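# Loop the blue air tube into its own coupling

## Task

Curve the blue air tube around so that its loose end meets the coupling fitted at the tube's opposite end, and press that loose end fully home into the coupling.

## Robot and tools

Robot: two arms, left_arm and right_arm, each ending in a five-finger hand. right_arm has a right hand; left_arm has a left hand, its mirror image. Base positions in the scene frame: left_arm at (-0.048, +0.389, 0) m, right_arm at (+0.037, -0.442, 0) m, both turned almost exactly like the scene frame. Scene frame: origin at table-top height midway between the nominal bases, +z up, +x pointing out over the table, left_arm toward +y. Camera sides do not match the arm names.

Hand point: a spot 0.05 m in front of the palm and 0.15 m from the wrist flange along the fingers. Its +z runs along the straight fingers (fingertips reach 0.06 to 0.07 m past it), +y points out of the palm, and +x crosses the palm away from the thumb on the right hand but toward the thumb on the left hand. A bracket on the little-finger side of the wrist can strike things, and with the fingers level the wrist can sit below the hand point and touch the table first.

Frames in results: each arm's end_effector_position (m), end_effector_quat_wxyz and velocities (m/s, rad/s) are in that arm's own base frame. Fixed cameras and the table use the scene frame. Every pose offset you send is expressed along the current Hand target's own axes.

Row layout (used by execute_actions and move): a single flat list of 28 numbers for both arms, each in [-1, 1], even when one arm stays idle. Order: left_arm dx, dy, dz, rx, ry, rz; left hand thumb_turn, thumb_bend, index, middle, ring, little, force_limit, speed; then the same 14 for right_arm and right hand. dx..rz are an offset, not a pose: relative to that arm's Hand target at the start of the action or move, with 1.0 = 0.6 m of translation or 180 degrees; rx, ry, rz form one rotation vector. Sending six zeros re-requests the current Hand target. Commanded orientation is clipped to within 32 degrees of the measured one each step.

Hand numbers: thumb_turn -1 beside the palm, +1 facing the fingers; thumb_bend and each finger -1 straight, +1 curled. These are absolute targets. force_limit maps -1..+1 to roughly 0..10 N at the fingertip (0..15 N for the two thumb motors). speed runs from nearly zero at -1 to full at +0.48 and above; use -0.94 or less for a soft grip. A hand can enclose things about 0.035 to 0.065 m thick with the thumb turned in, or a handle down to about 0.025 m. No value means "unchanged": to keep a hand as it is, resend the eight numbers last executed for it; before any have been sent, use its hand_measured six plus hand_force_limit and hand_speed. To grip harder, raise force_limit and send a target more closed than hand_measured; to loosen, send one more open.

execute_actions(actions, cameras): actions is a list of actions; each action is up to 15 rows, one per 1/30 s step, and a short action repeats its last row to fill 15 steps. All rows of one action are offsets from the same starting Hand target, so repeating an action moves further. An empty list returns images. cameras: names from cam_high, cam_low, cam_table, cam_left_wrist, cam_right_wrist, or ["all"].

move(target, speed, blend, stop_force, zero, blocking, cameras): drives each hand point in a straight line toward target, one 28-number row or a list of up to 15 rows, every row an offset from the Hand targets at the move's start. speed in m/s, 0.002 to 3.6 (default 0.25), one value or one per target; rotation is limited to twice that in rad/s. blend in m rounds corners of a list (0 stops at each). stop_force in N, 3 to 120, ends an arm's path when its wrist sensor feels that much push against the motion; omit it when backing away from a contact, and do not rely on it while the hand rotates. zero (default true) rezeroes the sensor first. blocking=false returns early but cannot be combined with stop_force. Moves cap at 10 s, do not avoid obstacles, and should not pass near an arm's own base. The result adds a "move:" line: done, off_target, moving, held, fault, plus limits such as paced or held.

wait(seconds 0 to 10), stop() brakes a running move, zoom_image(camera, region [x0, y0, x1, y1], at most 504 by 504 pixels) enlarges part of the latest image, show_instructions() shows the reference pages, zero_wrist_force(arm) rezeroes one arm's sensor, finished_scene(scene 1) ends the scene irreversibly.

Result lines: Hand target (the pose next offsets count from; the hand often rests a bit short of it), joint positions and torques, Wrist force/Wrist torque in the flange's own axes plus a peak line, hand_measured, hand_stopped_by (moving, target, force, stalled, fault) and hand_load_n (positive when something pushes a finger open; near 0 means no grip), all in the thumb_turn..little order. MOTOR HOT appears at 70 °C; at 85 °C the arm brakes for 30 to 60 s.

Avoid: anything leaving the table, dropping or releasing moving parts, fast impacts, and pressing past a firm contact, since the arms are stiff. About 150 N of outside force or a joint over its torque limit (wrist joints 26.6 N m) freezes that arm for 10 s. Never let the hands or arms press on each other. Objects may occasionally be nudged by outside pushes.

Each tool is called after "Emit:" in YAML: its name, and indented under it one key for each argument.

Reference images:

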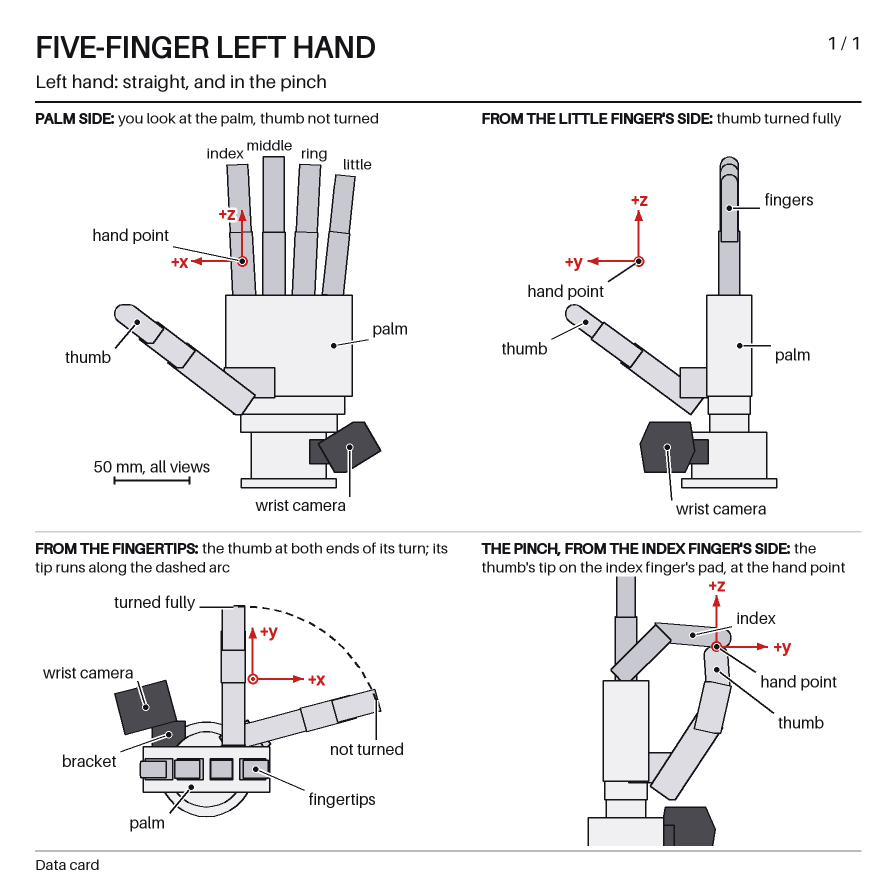

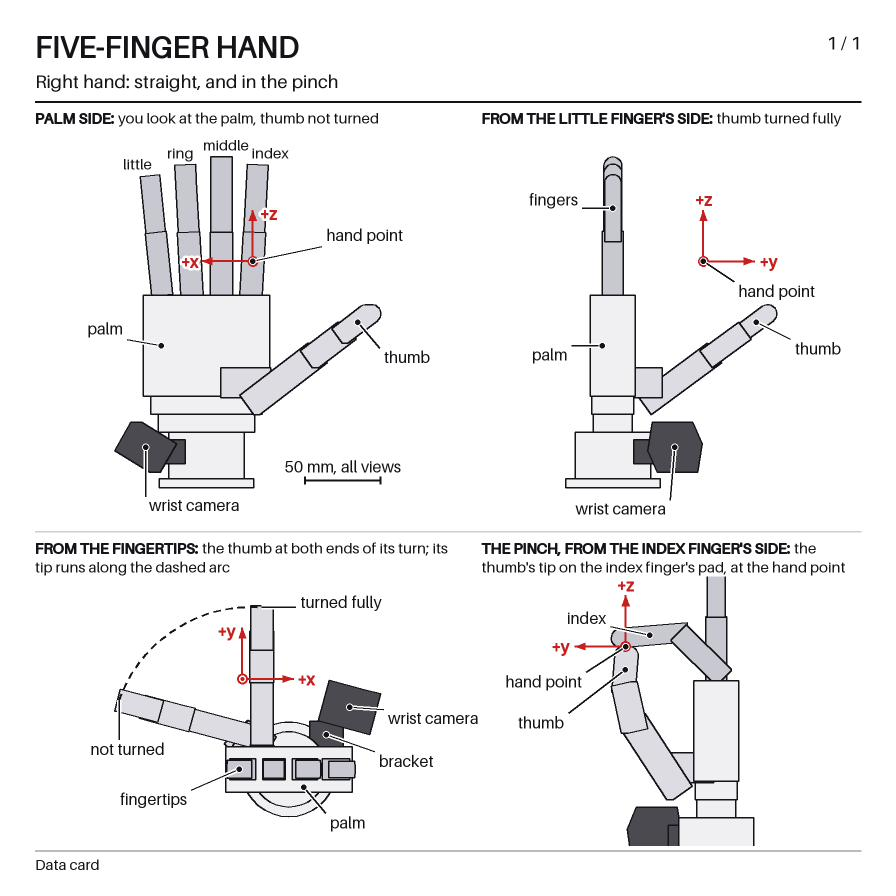

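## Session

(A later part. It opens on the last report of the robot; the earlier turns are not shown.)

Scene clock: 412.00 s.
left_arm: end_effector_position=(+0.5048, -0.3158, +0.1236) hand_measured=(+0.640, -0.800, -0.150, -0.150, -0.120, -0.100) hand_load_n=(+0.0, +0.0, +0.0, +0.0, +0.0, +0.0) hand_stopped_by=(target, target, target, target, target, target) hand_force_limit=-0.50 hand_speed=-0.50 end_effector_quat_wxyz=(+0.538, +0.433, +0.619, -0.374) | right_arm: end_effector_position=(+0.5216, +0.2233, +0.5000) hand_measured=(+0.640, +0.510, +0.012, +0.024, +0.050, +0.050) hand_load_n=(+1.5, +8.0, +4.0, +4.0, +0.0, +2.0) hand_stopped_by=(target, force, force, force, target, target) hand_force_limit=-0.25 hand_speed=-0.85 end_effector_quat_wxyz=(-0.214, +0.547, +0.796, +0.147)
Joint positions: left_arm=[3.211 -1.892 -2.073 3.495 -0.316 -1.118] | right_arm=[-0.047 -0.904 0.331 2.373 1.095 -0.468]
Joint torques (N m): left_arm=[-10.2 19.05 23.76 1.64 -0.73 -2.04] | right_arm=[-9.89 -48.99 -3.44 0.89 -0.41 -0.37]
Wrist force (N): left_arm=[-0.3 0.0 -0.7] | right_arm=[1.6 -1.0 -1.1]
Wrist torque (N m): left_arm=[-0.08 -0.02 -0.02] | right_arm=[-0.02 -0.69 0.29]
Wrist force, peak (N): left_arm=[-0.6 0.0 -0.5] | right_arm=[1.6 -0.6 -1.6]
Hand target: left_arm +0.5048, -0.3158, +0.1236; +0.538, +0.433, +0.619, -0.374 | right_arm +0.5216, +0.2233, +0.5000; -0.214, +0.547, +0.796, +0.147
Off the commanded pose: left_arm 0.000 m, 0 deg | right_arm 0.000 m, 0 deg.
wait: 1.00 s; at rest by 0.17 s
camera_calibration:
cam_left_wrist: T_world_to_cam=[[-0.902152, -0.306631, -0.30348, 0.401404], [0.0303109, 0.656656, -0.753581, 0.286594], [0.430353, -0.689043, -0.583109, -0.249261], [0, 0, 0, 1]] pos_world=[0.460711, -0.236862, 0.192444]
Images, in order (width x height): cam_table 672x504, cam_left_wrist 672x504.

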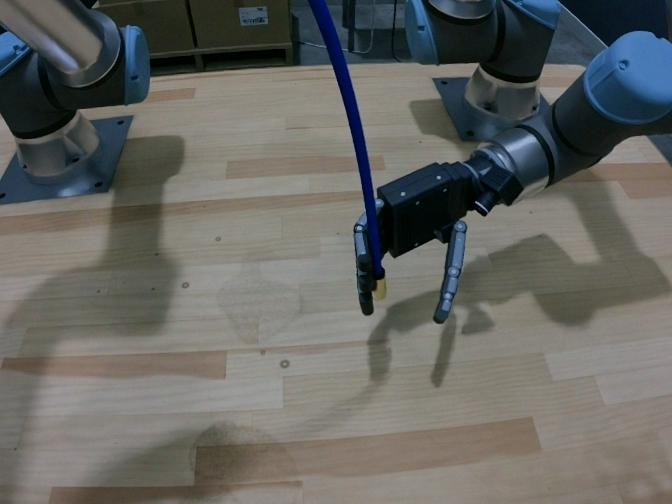

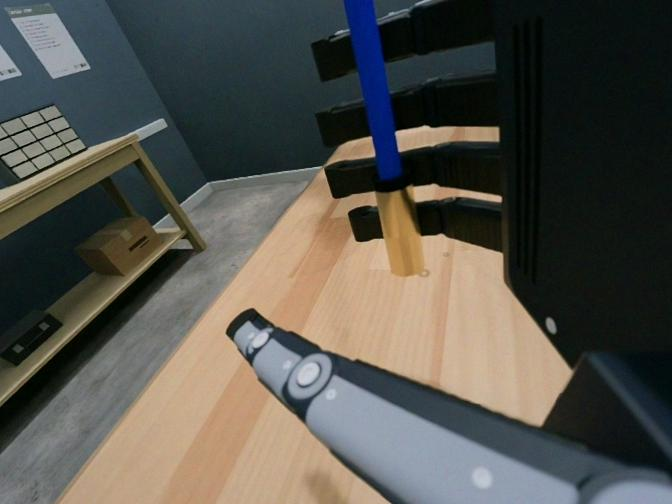

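Emit:
execute_actions:
  actions:
    - [[0,0,0,0,0,0,0.64,0.3,-0.15,-0.15,-0.12,-0.1,-0.5,-0.6,0,0,0,0,0,0,0.64,0.95,0.75,0.75,0.05,0.05,-0.25,-0.85]]

Emit:
wait:
  seconds: 0.6
  cameras: ["cam_left_wrist","cam_table"]

Emit:
zoom_image:
  camera: "cam_left_wrist"
  region: [260, 80, 480, 340]

Scene clock: 414.57 s.
left_arm: end_effector_position=(+0.5048, -0.3158, +0.1236) hand_measured=(+0.640, +0.300, -0.150, -0.150, -0.120, -0.100) hand_load_n=(+0.5, +0.5, +0.0, +0.0, +0.0, +0.0) hand_stopped_by=(target, target, target, target, target, target) hand_force_limit=-0.50 hand_speed=-0.60 end_effector_quat_wxyz=(+0.538, +0.433, +0.619, -0.374) | right_arm: end_effector_position=(+0.5216, +0.2233, +0.5000) hand_measured=(+0.640, +0.510, +0.012, +0.024, +0.050, +0.050) hand_load_n=(+1.5, +8.0, +4.0, +4.0, +0.0, +2.0) hand_stopped_by=(target, force, force, force, target, target) hand_force_limit=-0.25 hand_speed=-0.85 end_effector_quat_wxyz=(-0.214, +0.547, +0.796, +0.147)
Joint positions: left_arm=[3.211 -1.892 -2.073 3.495 -0.316 -1.118] | right_arm=[-0.047 -0.904 0.331 2.373 1.095 -0.468]
Joint torques (N m): left_arm=[-10.01 23.71 16.12 1.3 -0.23 -1.93] | right_arm=[-9.11 -50.1 -3.63 1.17 0.17 -0.32]
Wrist force (N): left_arm=[-0.5 0.0 -0.3] | right_arm=[1.5 -1.0 -1.4]
Wrist torque (N m): left_arm=[-0.09 0.02 -0.02] | right_arm=[0.01 -0.67 0.28]
Wrist force, peak (N): left_arm=[-0.6 0.3 -0.7] | right_arm=[1.7 -1.0 -1.5]
Hand target: left_arm +0.5048, -0.3158, +0.1236; +0.538, +0.433, +0.619, -0.374 | right_arm +0.5216, +0.2233, +0.5000; -0.214, +0.547, +0.796, +0.147
Off the commanded pose: left_arm 0.000 m, 0 deg | right_arm 0.000 m, 0 deg.

Scene clock: 415.17 s.
left_arm: end_effector_position=(+0.5048, -0.3158, +0.1236) hand_measured=(+0.640, +0.300, -0.150, -0.150, -0.120, -0.100) hand_load_n=(+0.0, +0.5, +0.0, +0.0, +0.0, +0.0) hand_stopped_by=(target, target, target, target, target, target) hand_force_limit=-0.50 hand_speed=-0.60 end_effector_quat_wxyz=(+0.538, +0.433, +0.619, -0.374) | right_arm: end_effector_position=(+0.5216, +0.2233, +0.5000) hand_measured=(+0.640, +0.510, +0.012, +0.024, +0.050, +0.050) hand_load_n=(+1.5, +8.5, +4.0, +3.5, +0.0, +2.0) hand_stopped_by=(target, force, force, force, target, target) hand_force_limit=-0.25 hand_speed=-0.85 end_effector_quat_wxyz=(-0.214, +0.547, +0.796, +0.147)
Joint positions: left_arm=[3.211 -1.892 -2.073 3.495 -0.316 -1.118] | right_arm=[-0.047 -0.904 0.331 2.373 1.095 -0.468]
Joint torques (N m): left_arm=[-9.39 24.12 14.64 1.1 -0.3 -1.8] | right_arm=[-9.37 -48.91 -4.51 1.27 0.02 -0.22]
Wrist force (N): left_arm=[-0.4 0.2 -0.7] | right_arm=[1.6 -1.0 -1.3]
Wrist torque (N m): left_arm=[-0.04 0.01 -0.02] | right_arm=[-0.01 -0.68 0.29]
Wrist force, peak (N): left_arm=[-0.6 0.0 -0.6] | right_arm=[1.7 -1.0 -1.4]
Hand target: left_arm +0.5048, -0.3158, +0.1236; +0.538, +0.433, +0.619, -0.374 | right_arm +0.5216, +0.2233, +0.5000; -0.214, +0.547, +0.796, +0.147
Off the commanded pose: left_arm 0.000 m, 0 deg | right_arm 0.000 m, 0 deg.
wait: 0.60 s; at rest by 0.17 s
camera_calibration:
cam_left_wrist: T_world_to_cam=[[-0.902152, -0.306631, -0.30348, 0.401404], [0.0303109, 0.656656, -0.753581, 0.286594], [0.430353, -0.689043, -0.583109, -0.249261], [0, 0, 0, 1]] pos_world=[0.460711, -0.236862, 0.192444]
Images, in order (width x height): cam_table 672x504, cam_left_wrist 672x504.

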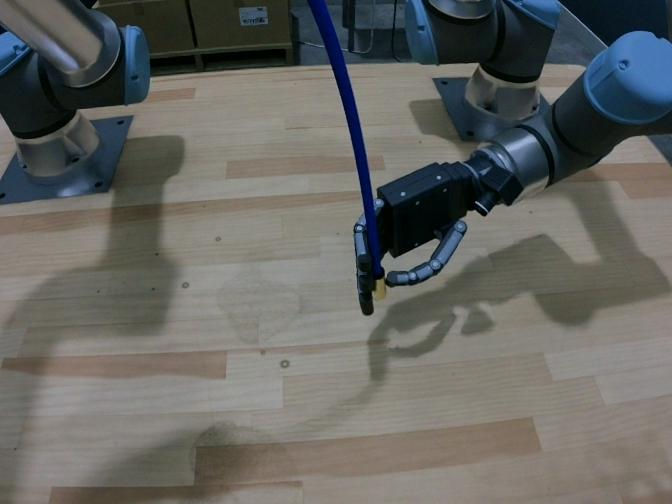

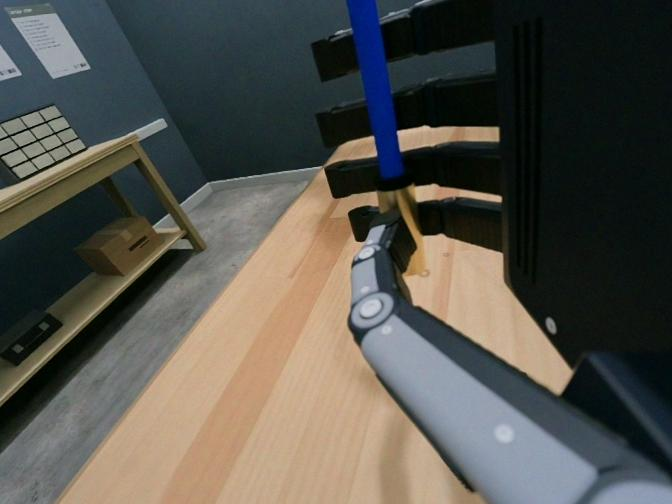

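Scaled by 1.938.

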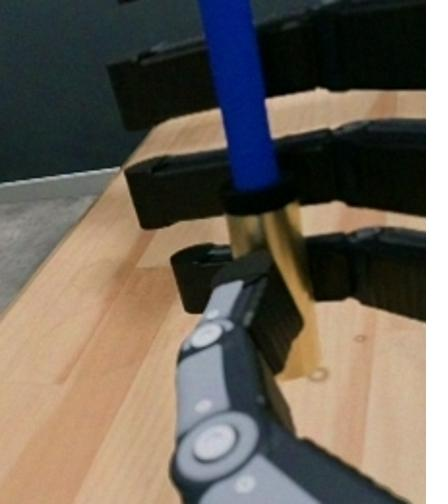

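Emit:
execute_actions:
  actions:
    - [[0,0,0,0,0,0,0.64,0.3,0.7,0.7,-0.05,-0.05,-0.4,-0.85,0,0,0,0,0,0,0.64,0.95,0.75,0.75,0.05,0.05,-0.25,-0.85]]
    - [[0,0,0,0,0,0,0.64,0.3,0.7,0.7,-0.05,-0.05,-0.4,-0.85,0,0,0,0,0,0,0.64,0.95,0.75,0.75,0.05,0.05,-0.25,-0.85]]

Emit:
wait:
  seconds: 1
  cameras: ["cam_left_wrist"]

Emit:
zoom_image:
  camera: "cam_left_wrist"
  region: [260, 80, 480, 340]

Scene clock: 416.60 s.
left_arm: end_effector_position=(+0.5048, -0.3158, +0.1236) hand_measured=(+0.640, +0.298, -0.124, -0.110, -0.050, -0.050) hand_load_n=(+1.0, +5.5, +5.5, +4.0, +0.0, +0.0) hand_stopped_by=(target, target, force, force, target, target) hand_force_limit=-0.40 hand_speed=-0.85 end_effector_quat_wxyz=(+0.538, +0.433, +0.619, -0.374) | right_arm: end_effector_position=(+0.5216, +0.2233, +0.5000) hand_measured=(+0.640, +0.510, +0.012, +0.024, +0.050, +0.050) hand_load_n=(+1.5, +8.5, +4.0, +4.0, +0.0, +2.0) hand_stopped_by=(target, force, force, force, target, target) hand_force_limit=-0.25 hand_speed=-0.85 end_effector_quat_wxyz=(-0.214, +0.547, +0.796, +0.147)
Joint positions: left_arm=[3.211 -1.892 -2.073 3.495 -0.316 -1.118] | right_arm=[-0.047 -0.904 0.331 2.373 1.095 -0.468]
Joint torques (N m): left_arm=[-10.03 26.52 9.08 0.79 -0.09 -1.66] | right_arm=[-9.55 -48.98 -4.4 1.12 0.33 0.17]
Wrist force (N): left_arm=[-0.4 -0.1 -0.4] | right_arm=[1.6 -0.8 -1.1]
Wrist torque (N m): left_arm=[-0.10 0.02 -0.01] | right_arm=[0.01 -0.69 0.29]
Wrist force, peak (N): left_arm=[-0.7 0.1 -0.6] | right_arm=[1.7 -1.0 -1.4]
Hand target: left_arm +0.5048, -0.3158, +0.1236; +0.538, +0.433, +0.619, -0.374 | right_arm +0.5216, +0.2233, +0.5000; -0.214, +0.547, +0.796, +0.147
Off the commanded pose: left_arm 0.000 m, 0 deg | right_arm 0.000 m, 0 deg.

Scene clock: 417.60 s.
left_arm: end_effector_position=(+0.5048, -0.3158, +0.1236) hand_measured=(+0.640, +0.298, -0.124, -0.110, -0.050, -0.050) hand_load_n=(+1.0, +5.5, +5.5, +4.0, +0.0, +0.0) hand_stopped_by=(target, target, force, force, target, target) hand_force_limit=-0.40 hand_speed=-0.85 end_effector_quat_wxyz=(+0.538, +0.433, +0.619, -0.374) | right_arm: end_effector_position=(+0.5216, +0.2233, +0.5000) hand_measured=(+0.640, +0.510, +0.012, +0.024, +0.050, +0.050) hand_load_n=(+1.5, +8.0, +4.0, +4.0, +0.0, +2.0) hand_stopped_by=(target, force, force, force, target, target) hand_force_limit=-0.25 hand_speed=-0.85 end_effector_quat_wxyz=(-0.214, +0.547, +0.796, +0.147)
Joint positions: left_arm=[3.211 -1.892 -2.073 3.495 -0.316 -1.118] | right_arm=[-0.047 -0.904 0.331 2.373 1.095 -0.468]
Joint torques (N m): left_arm=[-8.54 29.41 8.29 0.55 0.07 -1.75] | right_arm=[-9.28 -48.33 -4.02 1.14 0.46 -0.14]
Wrist force (N): left_arm=[-0.3 0.2 -0.3] | right_arm=[1.5 -0.8 -1.2]
Wrist torque (N m): left_arm=[-0.07 0.00 -0.01] | right_arm=[0.02 -0.67 0.28]
Wrist force, peak (N): left_arm=[-0.6 0.0 -0.7] | right_arm=[1.8 -1.0 -1.5]
Hand target: left_arm +0.5048, -0.3158, +0.1236; +0.538, +0.433, +0.619, -0.374 | right_arm +0.5216, +0.2233, +0.5000; -0.214, +0.547, +0.796, +0.147
Off the commanded pose: left_arm 0.000 m, 0 deg | right_arm 0.000 m, 0 deg.
wait: 1.00 s; at rest by 0.17 s
camera_calibration:
cam_left_wrist: T_world_to_cam=[[-0.902152, -0.306631, -0.30348, 0.401404], [0.0303109, 0.656656, -0.753581, 0.286594], [0.430353, -0.689043, -0.583109, -0.249261], [0, 0, 0, 1]] pos_world=[0.460711, -0.236862, 0.192444]
Images, in order (width x height): cam_left_wrist 672x504.

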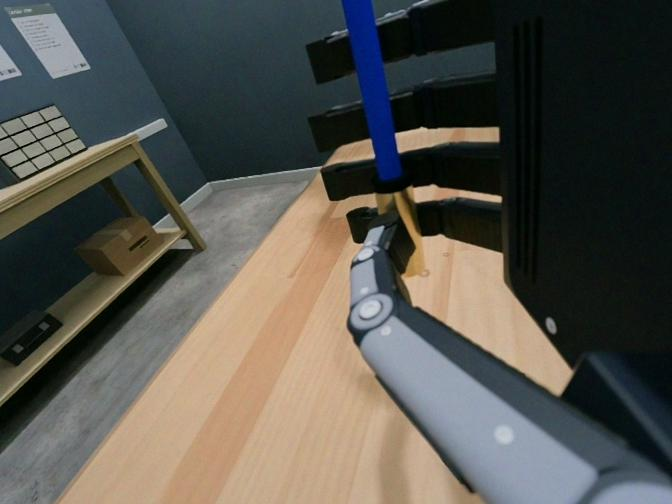

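Scaled by 1.938.

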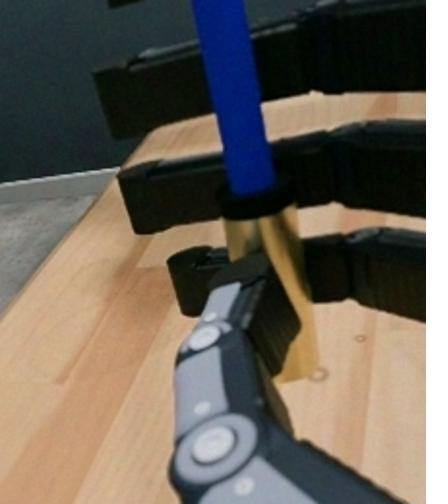

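Emit:
execute_actions:
  actions:
    - [[0,0,0,0,0,0,0.64,0.95,0.7,0.7,-0.05,-0.05,0.1,-0.88,0,0,0,0,0,0,0.64,0.95,0.75,0.75,0.05,0.05,-0.25,-0.85]]
    - [[0,0,0,0,0,0,0.64,0.95,0.75,0.75,-0.05,-0.05,-0.2,-0.88,0,0,0,0,0,0,0.64,0.95,0.75,0.75,0.05,0.05,-0.25,-0.85]]

Emit:
wait:
  seconds: 1
  cameras: ["cam_left_wrist","cam_table"]

Emit:
zoom_image:
  camera: "cam_left_wrist"
  region: [260, 60, 480, 320]

Scene clock: 420.00 s.
left_arm: end_effector_position=(+0.5048, -0.3158, +0.1236) hand_measured=(+0.640, +0.322, -0.124, -0.110, -0.050, -0.050) hand_load_n=(+2.0, +8.0, +6.5, +7.0, +0.0, +0.0) hand_stopped_by=(target, force, force, force, target, target) hand_force_limit=-0.20 hand_speed=-0.88 end_effector_quat_wxyz=(+0.538, +0.433, +0.619, -0.374) | right_arm: end_effector_position=(+0.5216, +0.2233, +0.5000) hand_measured=(+0.640, +0.510, +0.012, +0.024, +0.050, +0.050) hand_load_n=(+1.5, +8.0, +4.0, +3.5, +0.0, +1.5) hand_stopped_by=(target, force, force, force, target, target) hand_force_limit=-0.25 hand_speed=-0.85 end_effector_quat_wxyz=(-0.214, +0.547, +0.796, +0.147)
Joint positions: left_arm=[3.211 -1.892 -2.073 3.495 -0.316 -1.118] | right_arm=[-0.047 -0.904 0.331 2.373 1.095 -0.468]
Joint torques (N m): left_arm=[-8.2 30.25 7.8 0.12 0.14 -1.68] | right_arm=[-8.57 -49.35 -3.71 1.26 0.61 0.21]
Wrist force (N): left_arm=[-0.6 0.2 -0.5] | right_arm=[1.6 -0.6 -1.3]
Wrist torque (N m): left_arm=[-0.05 0.04 -0.03] | right_arm=[0.06 -0.68 0.30]
Wrist force, peak (N): left_arm=[-0.7 0.1 -0.7] | right_arm=[1.5 -1.2 -1.7]
Hand target: left_arm +0.5048, -0.3158, +0.1236; +0.538, +0.433, +0.619, -0.374 | right_arm +0.5216, +0.2233, +0.5000; -0.214, +0.547, +0.796, +0.147
Off the commanded pose: left_arm 0.000 m, 0 deg | right_arm 0.000 m, 0 deg.

Scene clock: 421.00 s.
left_arm: end_effector_position=(+0.5048, -0.3158, +0.1236) hand_measured=(+0.640, +0.322, -0.124, -0.110, -0.050, -0.050) hand_load_n=(+2.0, +7.5, +7.0, +7.0, +0.0, +0.0) hand_stopped_by=(target, force, force, force, target, target) hand_force_limit=-0.20 hand_speed=-0.88 end_effector_quat_wxyz=(+0.538, +0.433, +0.619, -0.374) | right_arm: end_effector_position=(+0.5216, +0.2233, +0.5000) hand_measured=(+0.640, +0.510, +0.012, +0.024, +0.050, +0.050) hand_load_n=(+1.5, +8.0, +4.0, +4.0, +0.0, +1.5) hand_stopped_by=(target, force, force, force, target, target) hand_force_limit=-0.25 hand_speed=-0.85 end_effector_quat_wxyz=(-0.214, +0.547, +0.796, +0.147)
Joint positions: left_arm=[3.211 -1.892 -2.073 3.495 -0.316 -1.118] | right_arm=[-0.047 -0.904 0.331 2.373 1.095 -0.468]
Joint torques (N m): left_arm=[-9.3 30.32 9.16 0 0.24 -1.37] | right_arm=[-9.6 -48.56 -4 1 0.93 0.32]
Wrist force (N): left_arm=[-0.5 0.0 -0.4] | right_arm=[1.6 -0.7 -1.3]
Wrist torque (N m): left_arm=[-0.09 0.02 -0.01] | right_arm=[0.03 -0.68 0.29]
Wrist force, peak (N): left_arm=[-0.8 0.0 -0.5] | right_arm=[1.7 -1.1 -1.5]
Hand target: left_arm +0.5048, -0.3158, +0.1236; +0.538, +0.433, +0.619, -0.374 | right_arm +0.5216, +0.2233, +0.5000; -0.214, +0.547, +0.796, +0.147
Off the commanded pose: left_arm 0.000 m, 0 deg | right_arm 0.000 m, 0 deg.
wait: 1.00 s; at rest by 0.17 s
camera_calibration:
cam_left_wrist: T_world_to_cam=[[-0.902152, -0.306631, -0.30348, 0.401404], [0.0303109, 0.656656, -0.753581, 0.286594], [0.430353, -0.689043, -0.583109, -0.249261], [0, 0, 0, 1]] pos_world=[0.460711, -0.236862, 0.192444]
Images, in order (width x height): cam_table 672x504, cam_left_wrist 672x504.

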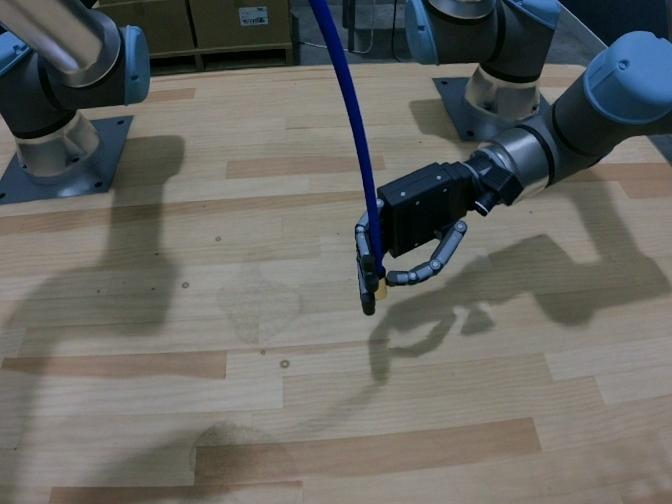

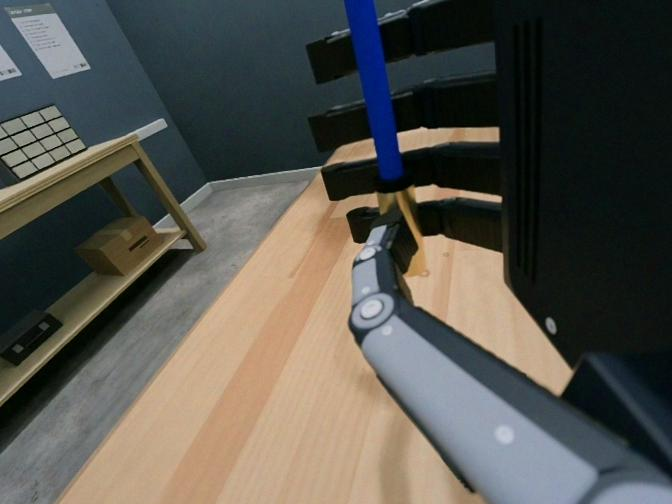

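Scaled by 1.938.

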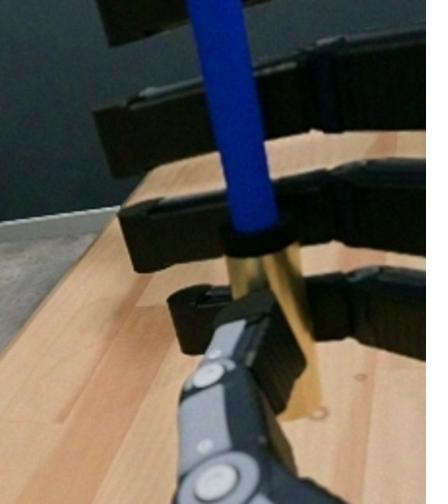

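Emit:
move:
  target: [-0.2417,-0.0442,-0.3932,0.1211,0.4383,-0.1365,0.64,0.95,0.75,0.75,-0.05,-0.05,-0.2,-0.88,-0.1342,0.023,0.2112,0,-0.0833,0,0.64,0.95,0.75,0.75,0.05,0.05,-0.25,-0.85]
  speed: 0.15
  cameras: ["all"]

Scene clock: 428.47 s.
left_arm: end_effector_position=(+0.4060, -0.1252, +0.3003) hand_measured=(+0.640, +0.322, -0.124, -0.110, -0.050, -0.050) hand_load_n=(+2.5, +8.0, +8.0, +5.5, +0.0, +0.0) hand_stopped_by=(target, force, force, force, target, target) hand_force_limit=-0.20 hand_speed=-0.88 end_effector_quat_wxyz=(-0.140, +0.525, +0.811, -0.216) | right_arm: end_effector_position=(+0.5366, +0.2224, +0.3499) hand_measured=(+0.640, +0.510, +0.012, +0.024, +0.050, +0.050) hand_load_n=(+2.0, +8.5, +5.0, +4.0, +0.0, +0.5) hand_stopped_by=(target, force, force, force, target, target) hand_force_limit=-0.25 hand_speed=-0.85 end_effector_quat_wxyz=(-0.108, +0.562, +0.817, +0.074)
Joint positions: left_arm=[3.161 -2.01 -1.25 1.203 -1.375 -0.354] | right_arm=[0.07 -1.038 0.876 1.811 1.32 -0.306]
Joint torques (N m): left_arm=[10.29 44.25 12.25 -1.96 0.03 2.17] | right_arm=[-7.32 -44.05 -24.84 4.09 -3.54 -2.04]
Wrist force (N): left_arm=[0.6 0.4 -0.3] | right_arm=[0.8 -0.6 -2.1]
Wrist torque (N m): left_arm=[-0.06 0.09 -0.17] | right_arm=[0.08 -0.41 0.24]
Wrist force, peak (N): left_arm=[0.9 0.7 -0.2] | right_arm=[1.6 -1.3 -2.4]
Hand target: left_arm +0.4059, -0.1251, +0.3003; -0.140, +0.525, +0.811, -0.216 | right_arm +0.5367, +0.2224, +0.3499; -0.108, +0.562, +0.817, +0.074
Off the commanded pose: left_arm 0.000 m, 0 deg | right_arm 0.000 m, 0 deg.
move: done
camera_calibration:
cam_left_wrist: T_world_to_cam=[[-0.88611, -0.0681553, 0.458436, 0.218836], [0.0836404, 0.949373, 0.302811, -0.0047345], [-0.455865, 0.306668, -0.835549, 0.587833], [0, 0, 0, 1]] pos_world=[0.462281, -0.16086, 0.392274]
cam_right_wrist: T_world_to_cam=[[0.817871, 0.575233, 0.0139681, -0.566917], [0.54561, -0.783005, 0.298685, -0.225524], [0.18275, -0.236665, -0.95425, 0.400582], [0, 0, 0, 1]] pos_world=[0.513507, 0.244326, 0.457535]

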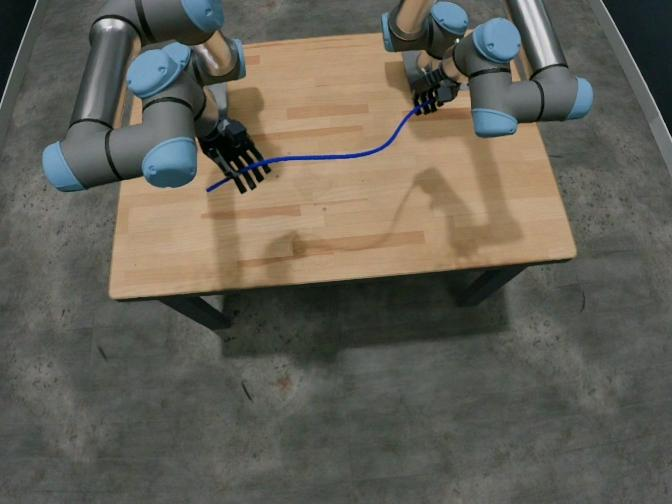

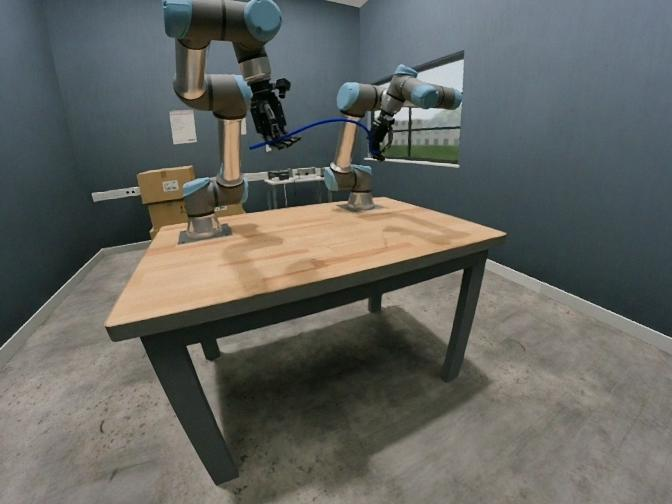

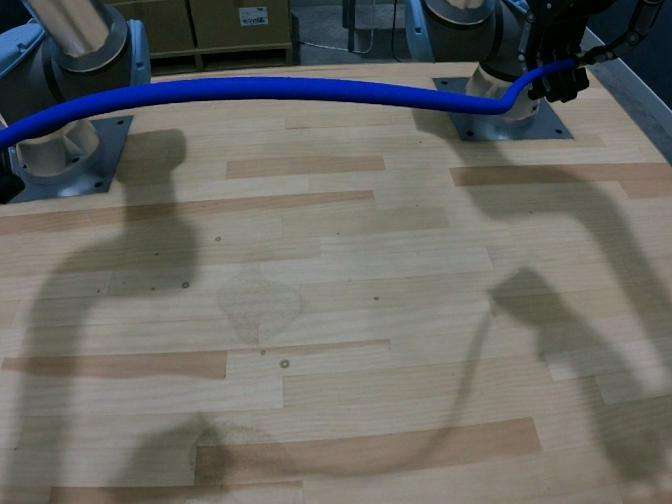

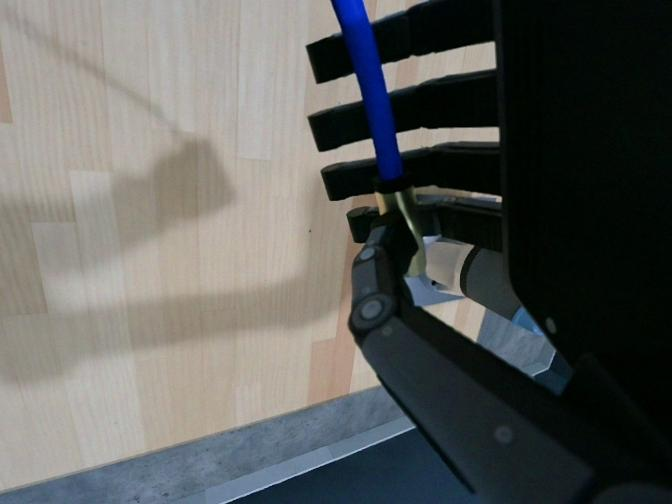

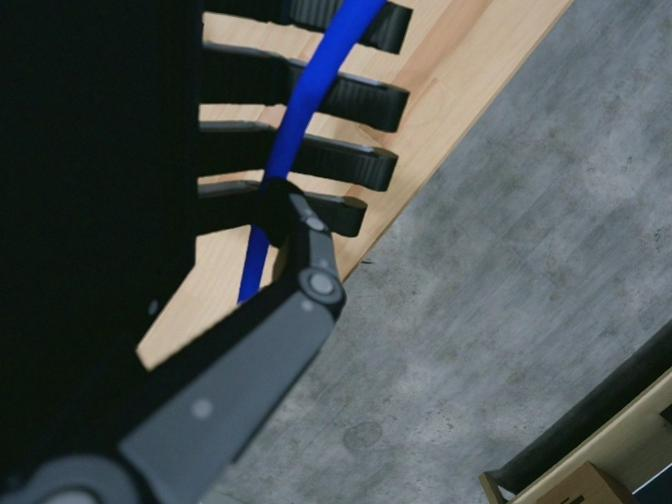

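Emit:
move:
  target: [0.1132,0.1563,0.2562,0,0,0,0.64,0.95,0.75,0.75,-0.05,-0.05,-0.2,-0.88,-0.0992,0,0.3703,0,-0.0833,0,0.64,0.95,0.75,0.75,0.05,0.05,-0.25,-0.85]
  speed: 0.13
  cameras: ["all"]

Scene clock: 430.87 s.
left_arm: end_effector_position=(+0.3824, -0.0609, +0.1204) hand_measured=(+0.640, +0.322, -0.124, -0.110, -0.050, -0.050) hand_load_n=(+2.0, +8.0, +6.5, +6.5, +0.0, +0.0) hand_stopped_by=(target, force, force, force, target, target) hand_force_limit=-0.20 hand_speed=-0.88 end_effector_quat_wxyz=(-0.140, +0.525, +0.811, -0.216) | right_arm: end_effector_position=(+0.5365, +0.2225, +0.1200) hand_measured=(+0.640, +0.510, +0.012, +0.024, +0.050, +0.050) hand_load_n=(+1.5, +9.0, +4.5, +4.5, +1.0, +0.0) hand_stopped_by=(target, force, force, force, target, target) hand_force_limit=-0.25 hand_speed=-0.85 end_effector_quat_wxyz=(+0.000, +0.567, +0.824, +0.000)
Joint positions: left_arm=[3.304 -2.074 -1.65 1.647 -1.443 -0.228] | right_arm=[0.197 -0.971 1.345 1.198 1.57 -0.169]
Joint torques (N m): left_arm=[-9.85 40.17 17.36 -3.38 1.75 -1.95] | right_arm=[-9.28 -41.95 -18.84 1.04 -2.43 -2.59]
Wrist force (N): left_arm=[0.4 0.4 -0.1] | right_arm=[0.4 -0.8 -1.3]
Wrist torque (N m): left_arm=[-0.05 0.13 -0.07] | right_arm=[0.04 -0.30 0.16]
Wrist force, peak (N): left_arm=[1.0 0.8 0.5] | right_arm=[0.5 -0.9 -3.6]
Hand target: left_arm +0.3824, -0.0610, +0.1204; -0.140, +0.525, +0.811, -0.216 | right_arm +0.5365, +0.2225, +0.1199; +0.000, +0.567, +0.824, +0.000
Off the commanded pose: left_arm 0.000 m, 0 deg | right_arm 0.000 m, 0 deg.
move: done
camera_calibration:
cam_left_wrist: T_world_to_cam=[[-0.886015, -0.0682636, 0.458603, 0.284773], [0.0836509, 0.949337, 0.302922, -0.00927466], [-0.456047, 0.306756, -0.835417, 0.407177], [0, 0, 0, 1]] pos_world=[0.438781, -0.0966598, 0.212374]
cam_right_wrist: T_world_to_cam=[[0.819473, 0.57095, -0.0497955, -0.55586], [0.506829, -0.681388, 0.528047, -0.186], [0.267559, -0.457958, -0.847754, 0.172171], [0, 0, 0, 1]] pos_world=[0.503717, 0.269477, 0.216496]

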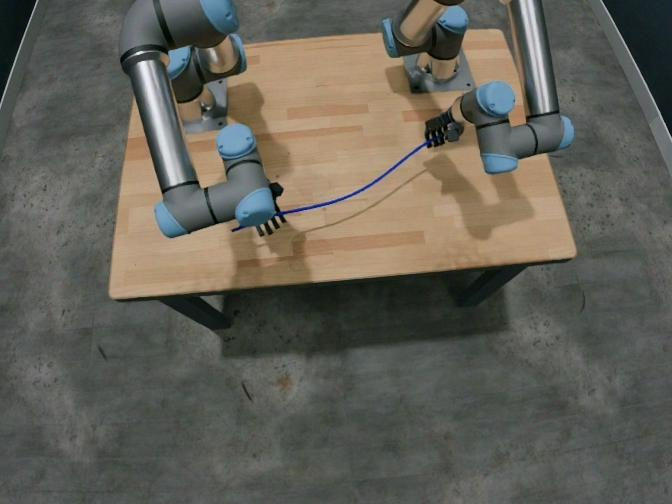

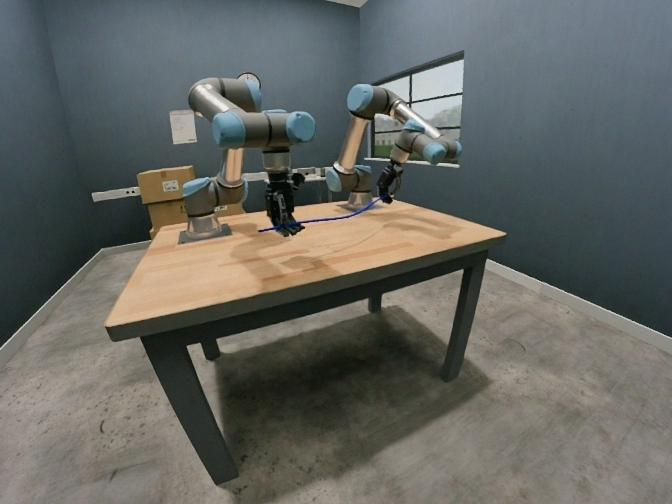

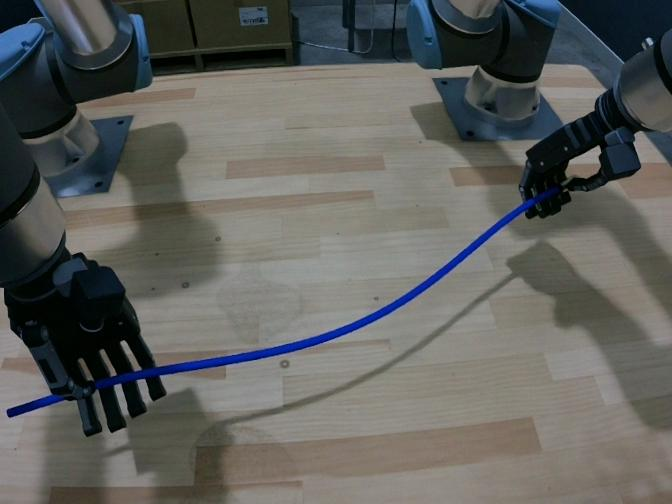

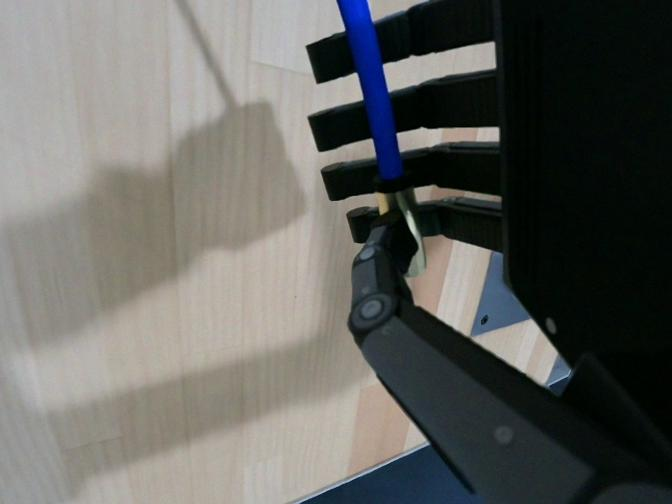

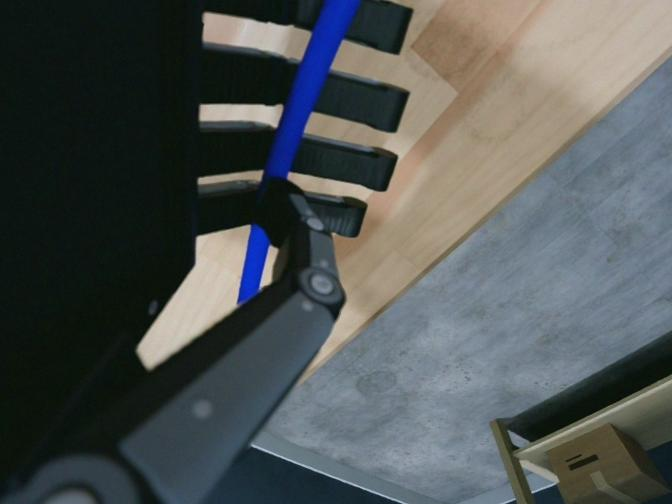

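Emit:
move:
  target:
    - [0.0092,0.0338,0.143,0,-0.0583,-0.101,0.64,0.95,0.75,0.75,-0.05,-0.05,-0.2,-0.88,0.0003,-0.0827,0.13,0,0,0.1097,0.64,0.95,0.75,0.75,0.05,0.05,-0.25,-0.85]
    - [-0.0352,0.0172,0.1525,0,-0.1139,-0.1973,0.64,0.95,0.75,0.75,-0.05,-0.05,-0.2,-0.88,0.022,-0.1505,0.13,0,0,0.2528,0.64,0.95,0.75,0.75,0.05,0.05,-0.25,-0.85]
  speed: 0.13
  blend: 0.01
  cameras: ["all"]

Scene clock: 434.80 s.
left_arm: end_effector_position=(+0.3576, -0.0952, +0.0359) hand_measured=(+0.640, +0.322, -0.124, -0.110, -0.050, -0.050) hand_load_n=(+2.0, +7.5, +7.0, +6.5, +0.0, +0.5) hand_stopped_by=(target, force, force, force, target, target) hand_force_limit=-0.20 hand_speed=-0.88 end_effector_quat_wxyz=(-0.055, +0.208, +0.944, -0.252) | right_arm: end_effector_position=(+0.4474, +0.2026, +0.0420) hand_measured=(+0.640, +0.510, +0.012, +0.024, +0.050, +0.050) hand_load_n=(+1.5, +9.0, +4.0, +5.0, +1.0, +0.0) hand_stopped_by=(target, force, force, force, target, target) hand_force_limit=-0.25 hand_speed=-0.85 end_effector_quat_wxyz=(+0.000, +0.841, +0.541, +0.000)
Joint positions: left_arm=[3.365 -2.101 -1.833 2.027 -1.165 -0.845] | right_arm=[0.28 -0.978 1.582 0.967 1.57 0.708]
Joint torques (N m): left_arm=[-5.24 25.06 21.15 -5.74 -0.34 0.3] | right_arm=[-7.3 -33.26 -21.7 2.25 2.75 0.61]
Wrist force (N): left_arm=[-0.5 0.6 -0.2] | right_arm=[1.3 -0.9 -1.5]
Wrist torque (N m): left_arm=[-0.01 0.17 -0.11] | right_arm=[0.03 -0.27 0.21]
Wrist force, peak (N): left_arm=[-0.8 0.9 -0.3] | right_arm=[1.5 -0.8 -1.8]
Hand target: left_arm +0.3577, -0.0952, +0.0359; -0.055, +0.208, +0.944, -0.252 | right_arm +0.4475, +0.2025, +0.0420; +0.000, +0.841, +0.541, +0.000
Off the commanded pose: left_arm 0.000 m, 0 deg | right_arm 0.000 m, 0 deg.
move: done
camera_calibration:
cam_left_wrist: T_world_to_cam=[[-0.624851, -0.632446, 0.457792, 0.152156], [-0.560198, 0.771601, 0.301348, 0.26429], [-0.543819, -0.0681566, -0.83643, 0.331496], [0, 0, 0, 1]] pos_world=[0.423403, -0.085102, 0.127974]
cam_right_wrist: T_world_to_cam=[[0.981619, -0.184111, -0.050276, -0.39491], [-0.130301, -0.83899, 0.528316, 0.203702], [-0.13945, -0.512054, -0.847558, 0.313806], [0, 0, 0, 1]] pos_world=[0.457953, 0.258883, 0.138495]

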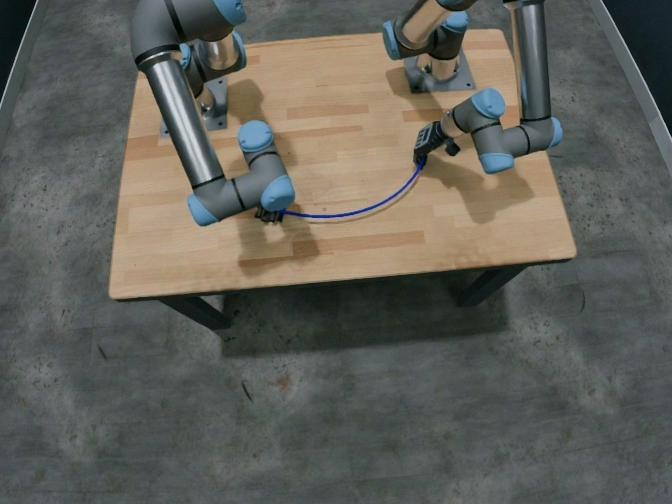

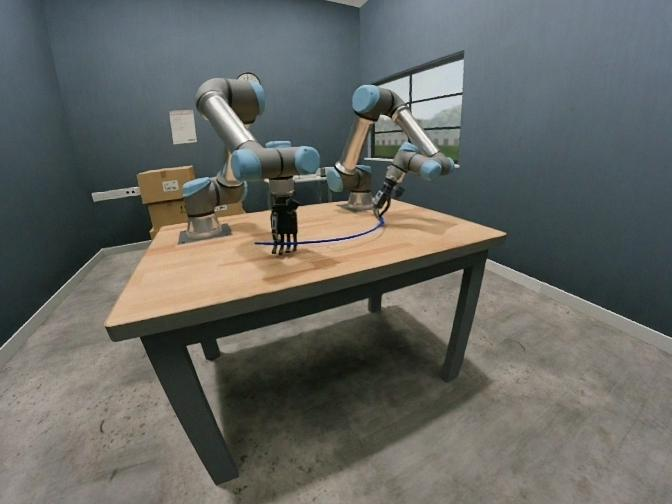

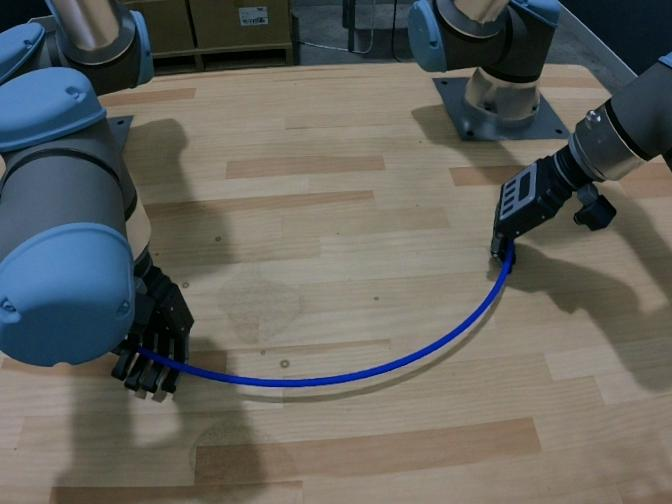

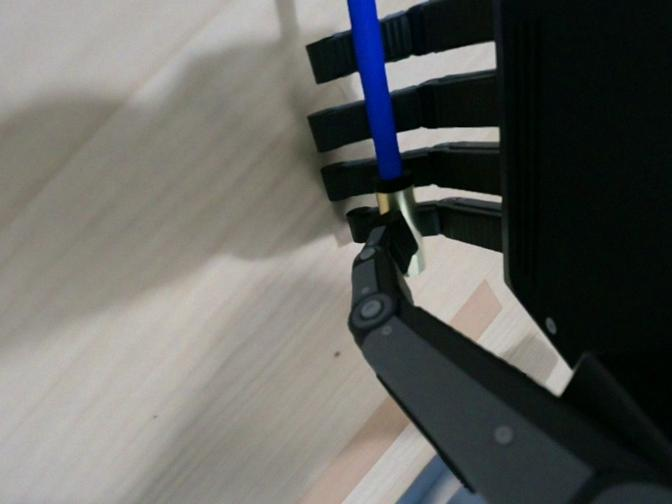

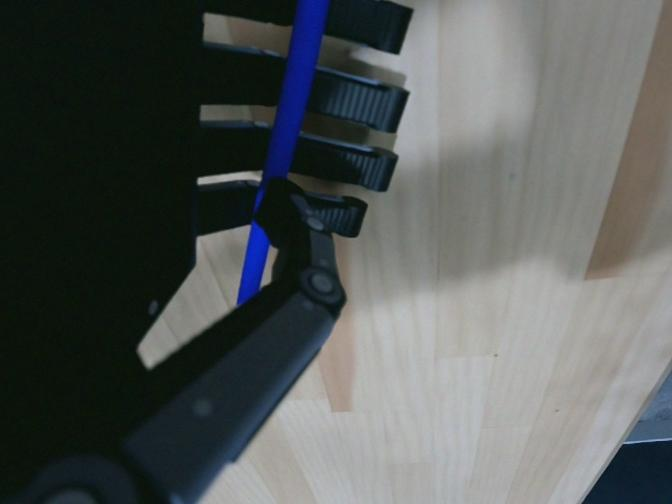

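Emit:
move:
  target:
    - [-0.0377,-0.0537,0.031,0,-0.0556,-0.0962,0.64,0.95,0.75,0.75,-0.05,-0.05,-0.2,-0.88,0.0078,-0.0843,0,0,0,0.1431,0.64,0.95,0.75,0.75,0.05,0.05,-0.25,-0.85]
    - [-0.0883,-0.1156,0.0668,0,-0.1111,-0.1924,0.64,0.95,0.75,0.75,-0.05,-0.05,-0.2,-0.88,0.0603,-0.1778,0,0,0,0.2861,0.64,0.95,0.75,0.75,0.05,0.05,-0.25,-0.85]
  speed: 0.13
  blend: 0.01
  cameras: ["cam_table","cam_low","cam_left_wrist","cam_right_wrist"]

Scene clock: 439.00 s.
left_arm: end_effector_position=(+0.3722, -0.1901, +0.0357) hand_measured=(+0.640, +0.322, -0.124, -0.110, -0.050, -0.050) hand_load_n=(+2.5, +8.0, +7.0, +5.5, +0.0, +1.0) hand_stopped_by=(target, force, force, force, target, target) hand_force_limit=-0.20 hand_speed=-0.88 end_effector_quat_wxyz=(+0.035, -0.127, +0.958, -0.256) | right_arm: end_effector_position=(+0.3654, +0.2798, +0.0420) hand_measured=(+0.640, +0.510, +0.012, +0.024, +0.050, +0.050) hand_load_n=(+1.5, +9.0, +4.0, +5.0, +0.5, +0.0) hand_stopped_by=(target, force, force, force, target, target) hand_force_limit=-0.25 hand_speed=-0.85 end_effector_quat_wxyz=(+0.000, +0.993, +0.122, +0.000)
Joint positions: left_arm=[3.197 -1.998 -1.85 2.399 -1.062 -1.811] | right_arm=[0.474 -0.907 1.456 1.022 1.57 1.801]
Joint torques (N m): left_arm=[11.16 22.96 6.75 -4.98 2.21 -1.36] | right_arm=[-12.43 -49.84 -4.43 0.81 3.05 1.18]
Wrist force (N): left_arm=[-0.3 0.4 -0.1] | right_arm=[1.3 -0.7 -1.3]
Wrist torque (N m): left_arm=[-0.06 0.16 -0.09] | right_arm=[0.03 -0.29 0.19]
Wrist force, peak (N): left_arm=[-0.9 0.8 0.0] | right_arm=[1.5 -1.5 -1.7]
Hand target: left_arm +0.3722, -0.1901, +0.0357; +0.035, -0.127, +0.958, -0.256 | right_arm +0.3654, +0.2798, +0.0421; +0.000, +0.993, +0.121, +0.000
Off the commanded pose: left_arm 0.000 m, 0 deg | right_arm 0.000 m, 0 deg.
move: done
camera_calibration:
cam_left_wrist: T_world_to_cam=[[-0.0733363, -0.885791, 0.458253, -0.152151], [-0.925631, 0.231503, 0.299356, 0.379167], [-0.371254, -0.402219, -0.836893, 0.205112], [0, 0, 0, 1]] pos_world=[0.415959, -0.140052, 0.127875]
cam_right_wrist: T_world_to_cam=[[0.46693, -0.882864, -0.0502764, 0.0833481], [-0.737321, -0.420083, 0.529044, 0.362384], [-0.488194, -0.209957, -0.847104, 0.384866], [0, 0, 0, 1]] pos_world=[0.416165, 0.306621, 0.138495]
Images, in order (width x height): cam_low 672x504, cam_table 672x504, cam_left_wrist 672x504, cam_right_wrist 672x504.

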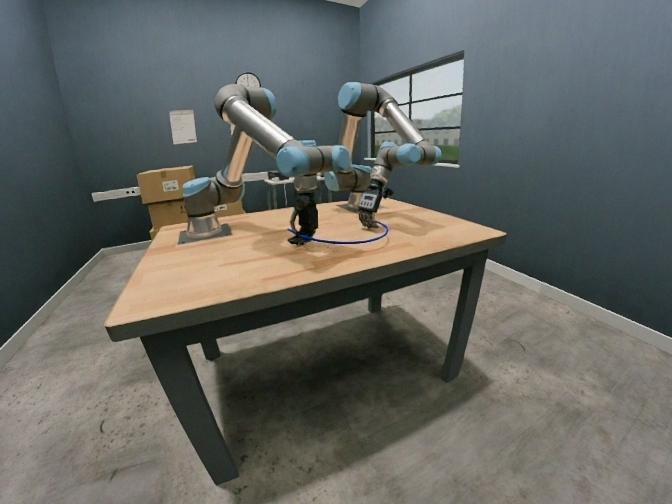

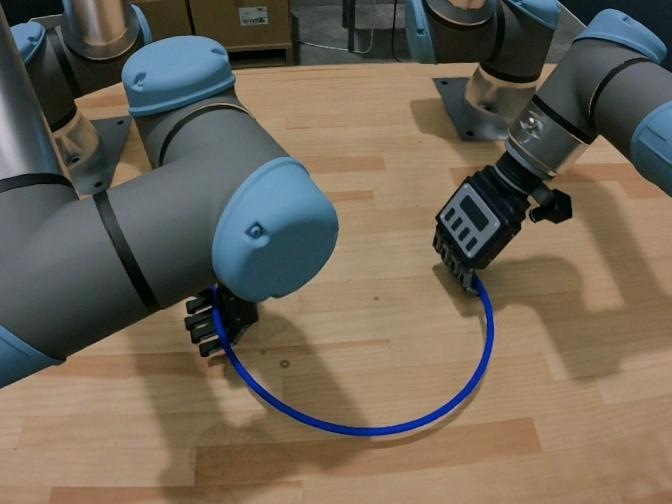

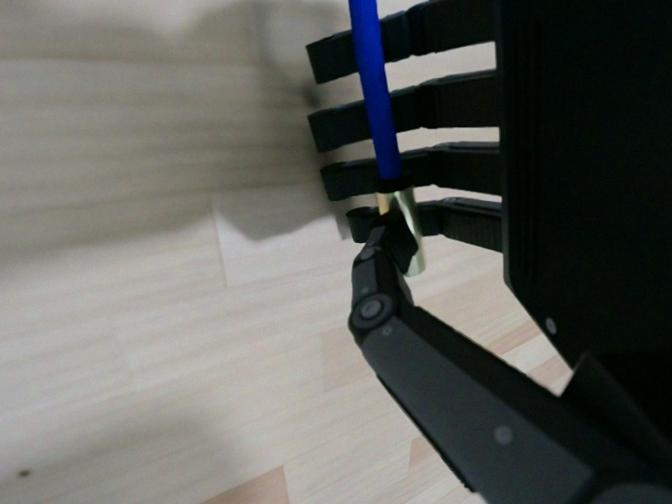

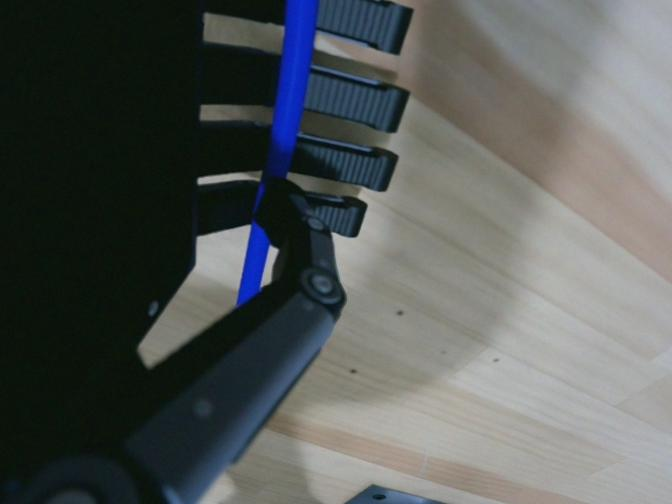

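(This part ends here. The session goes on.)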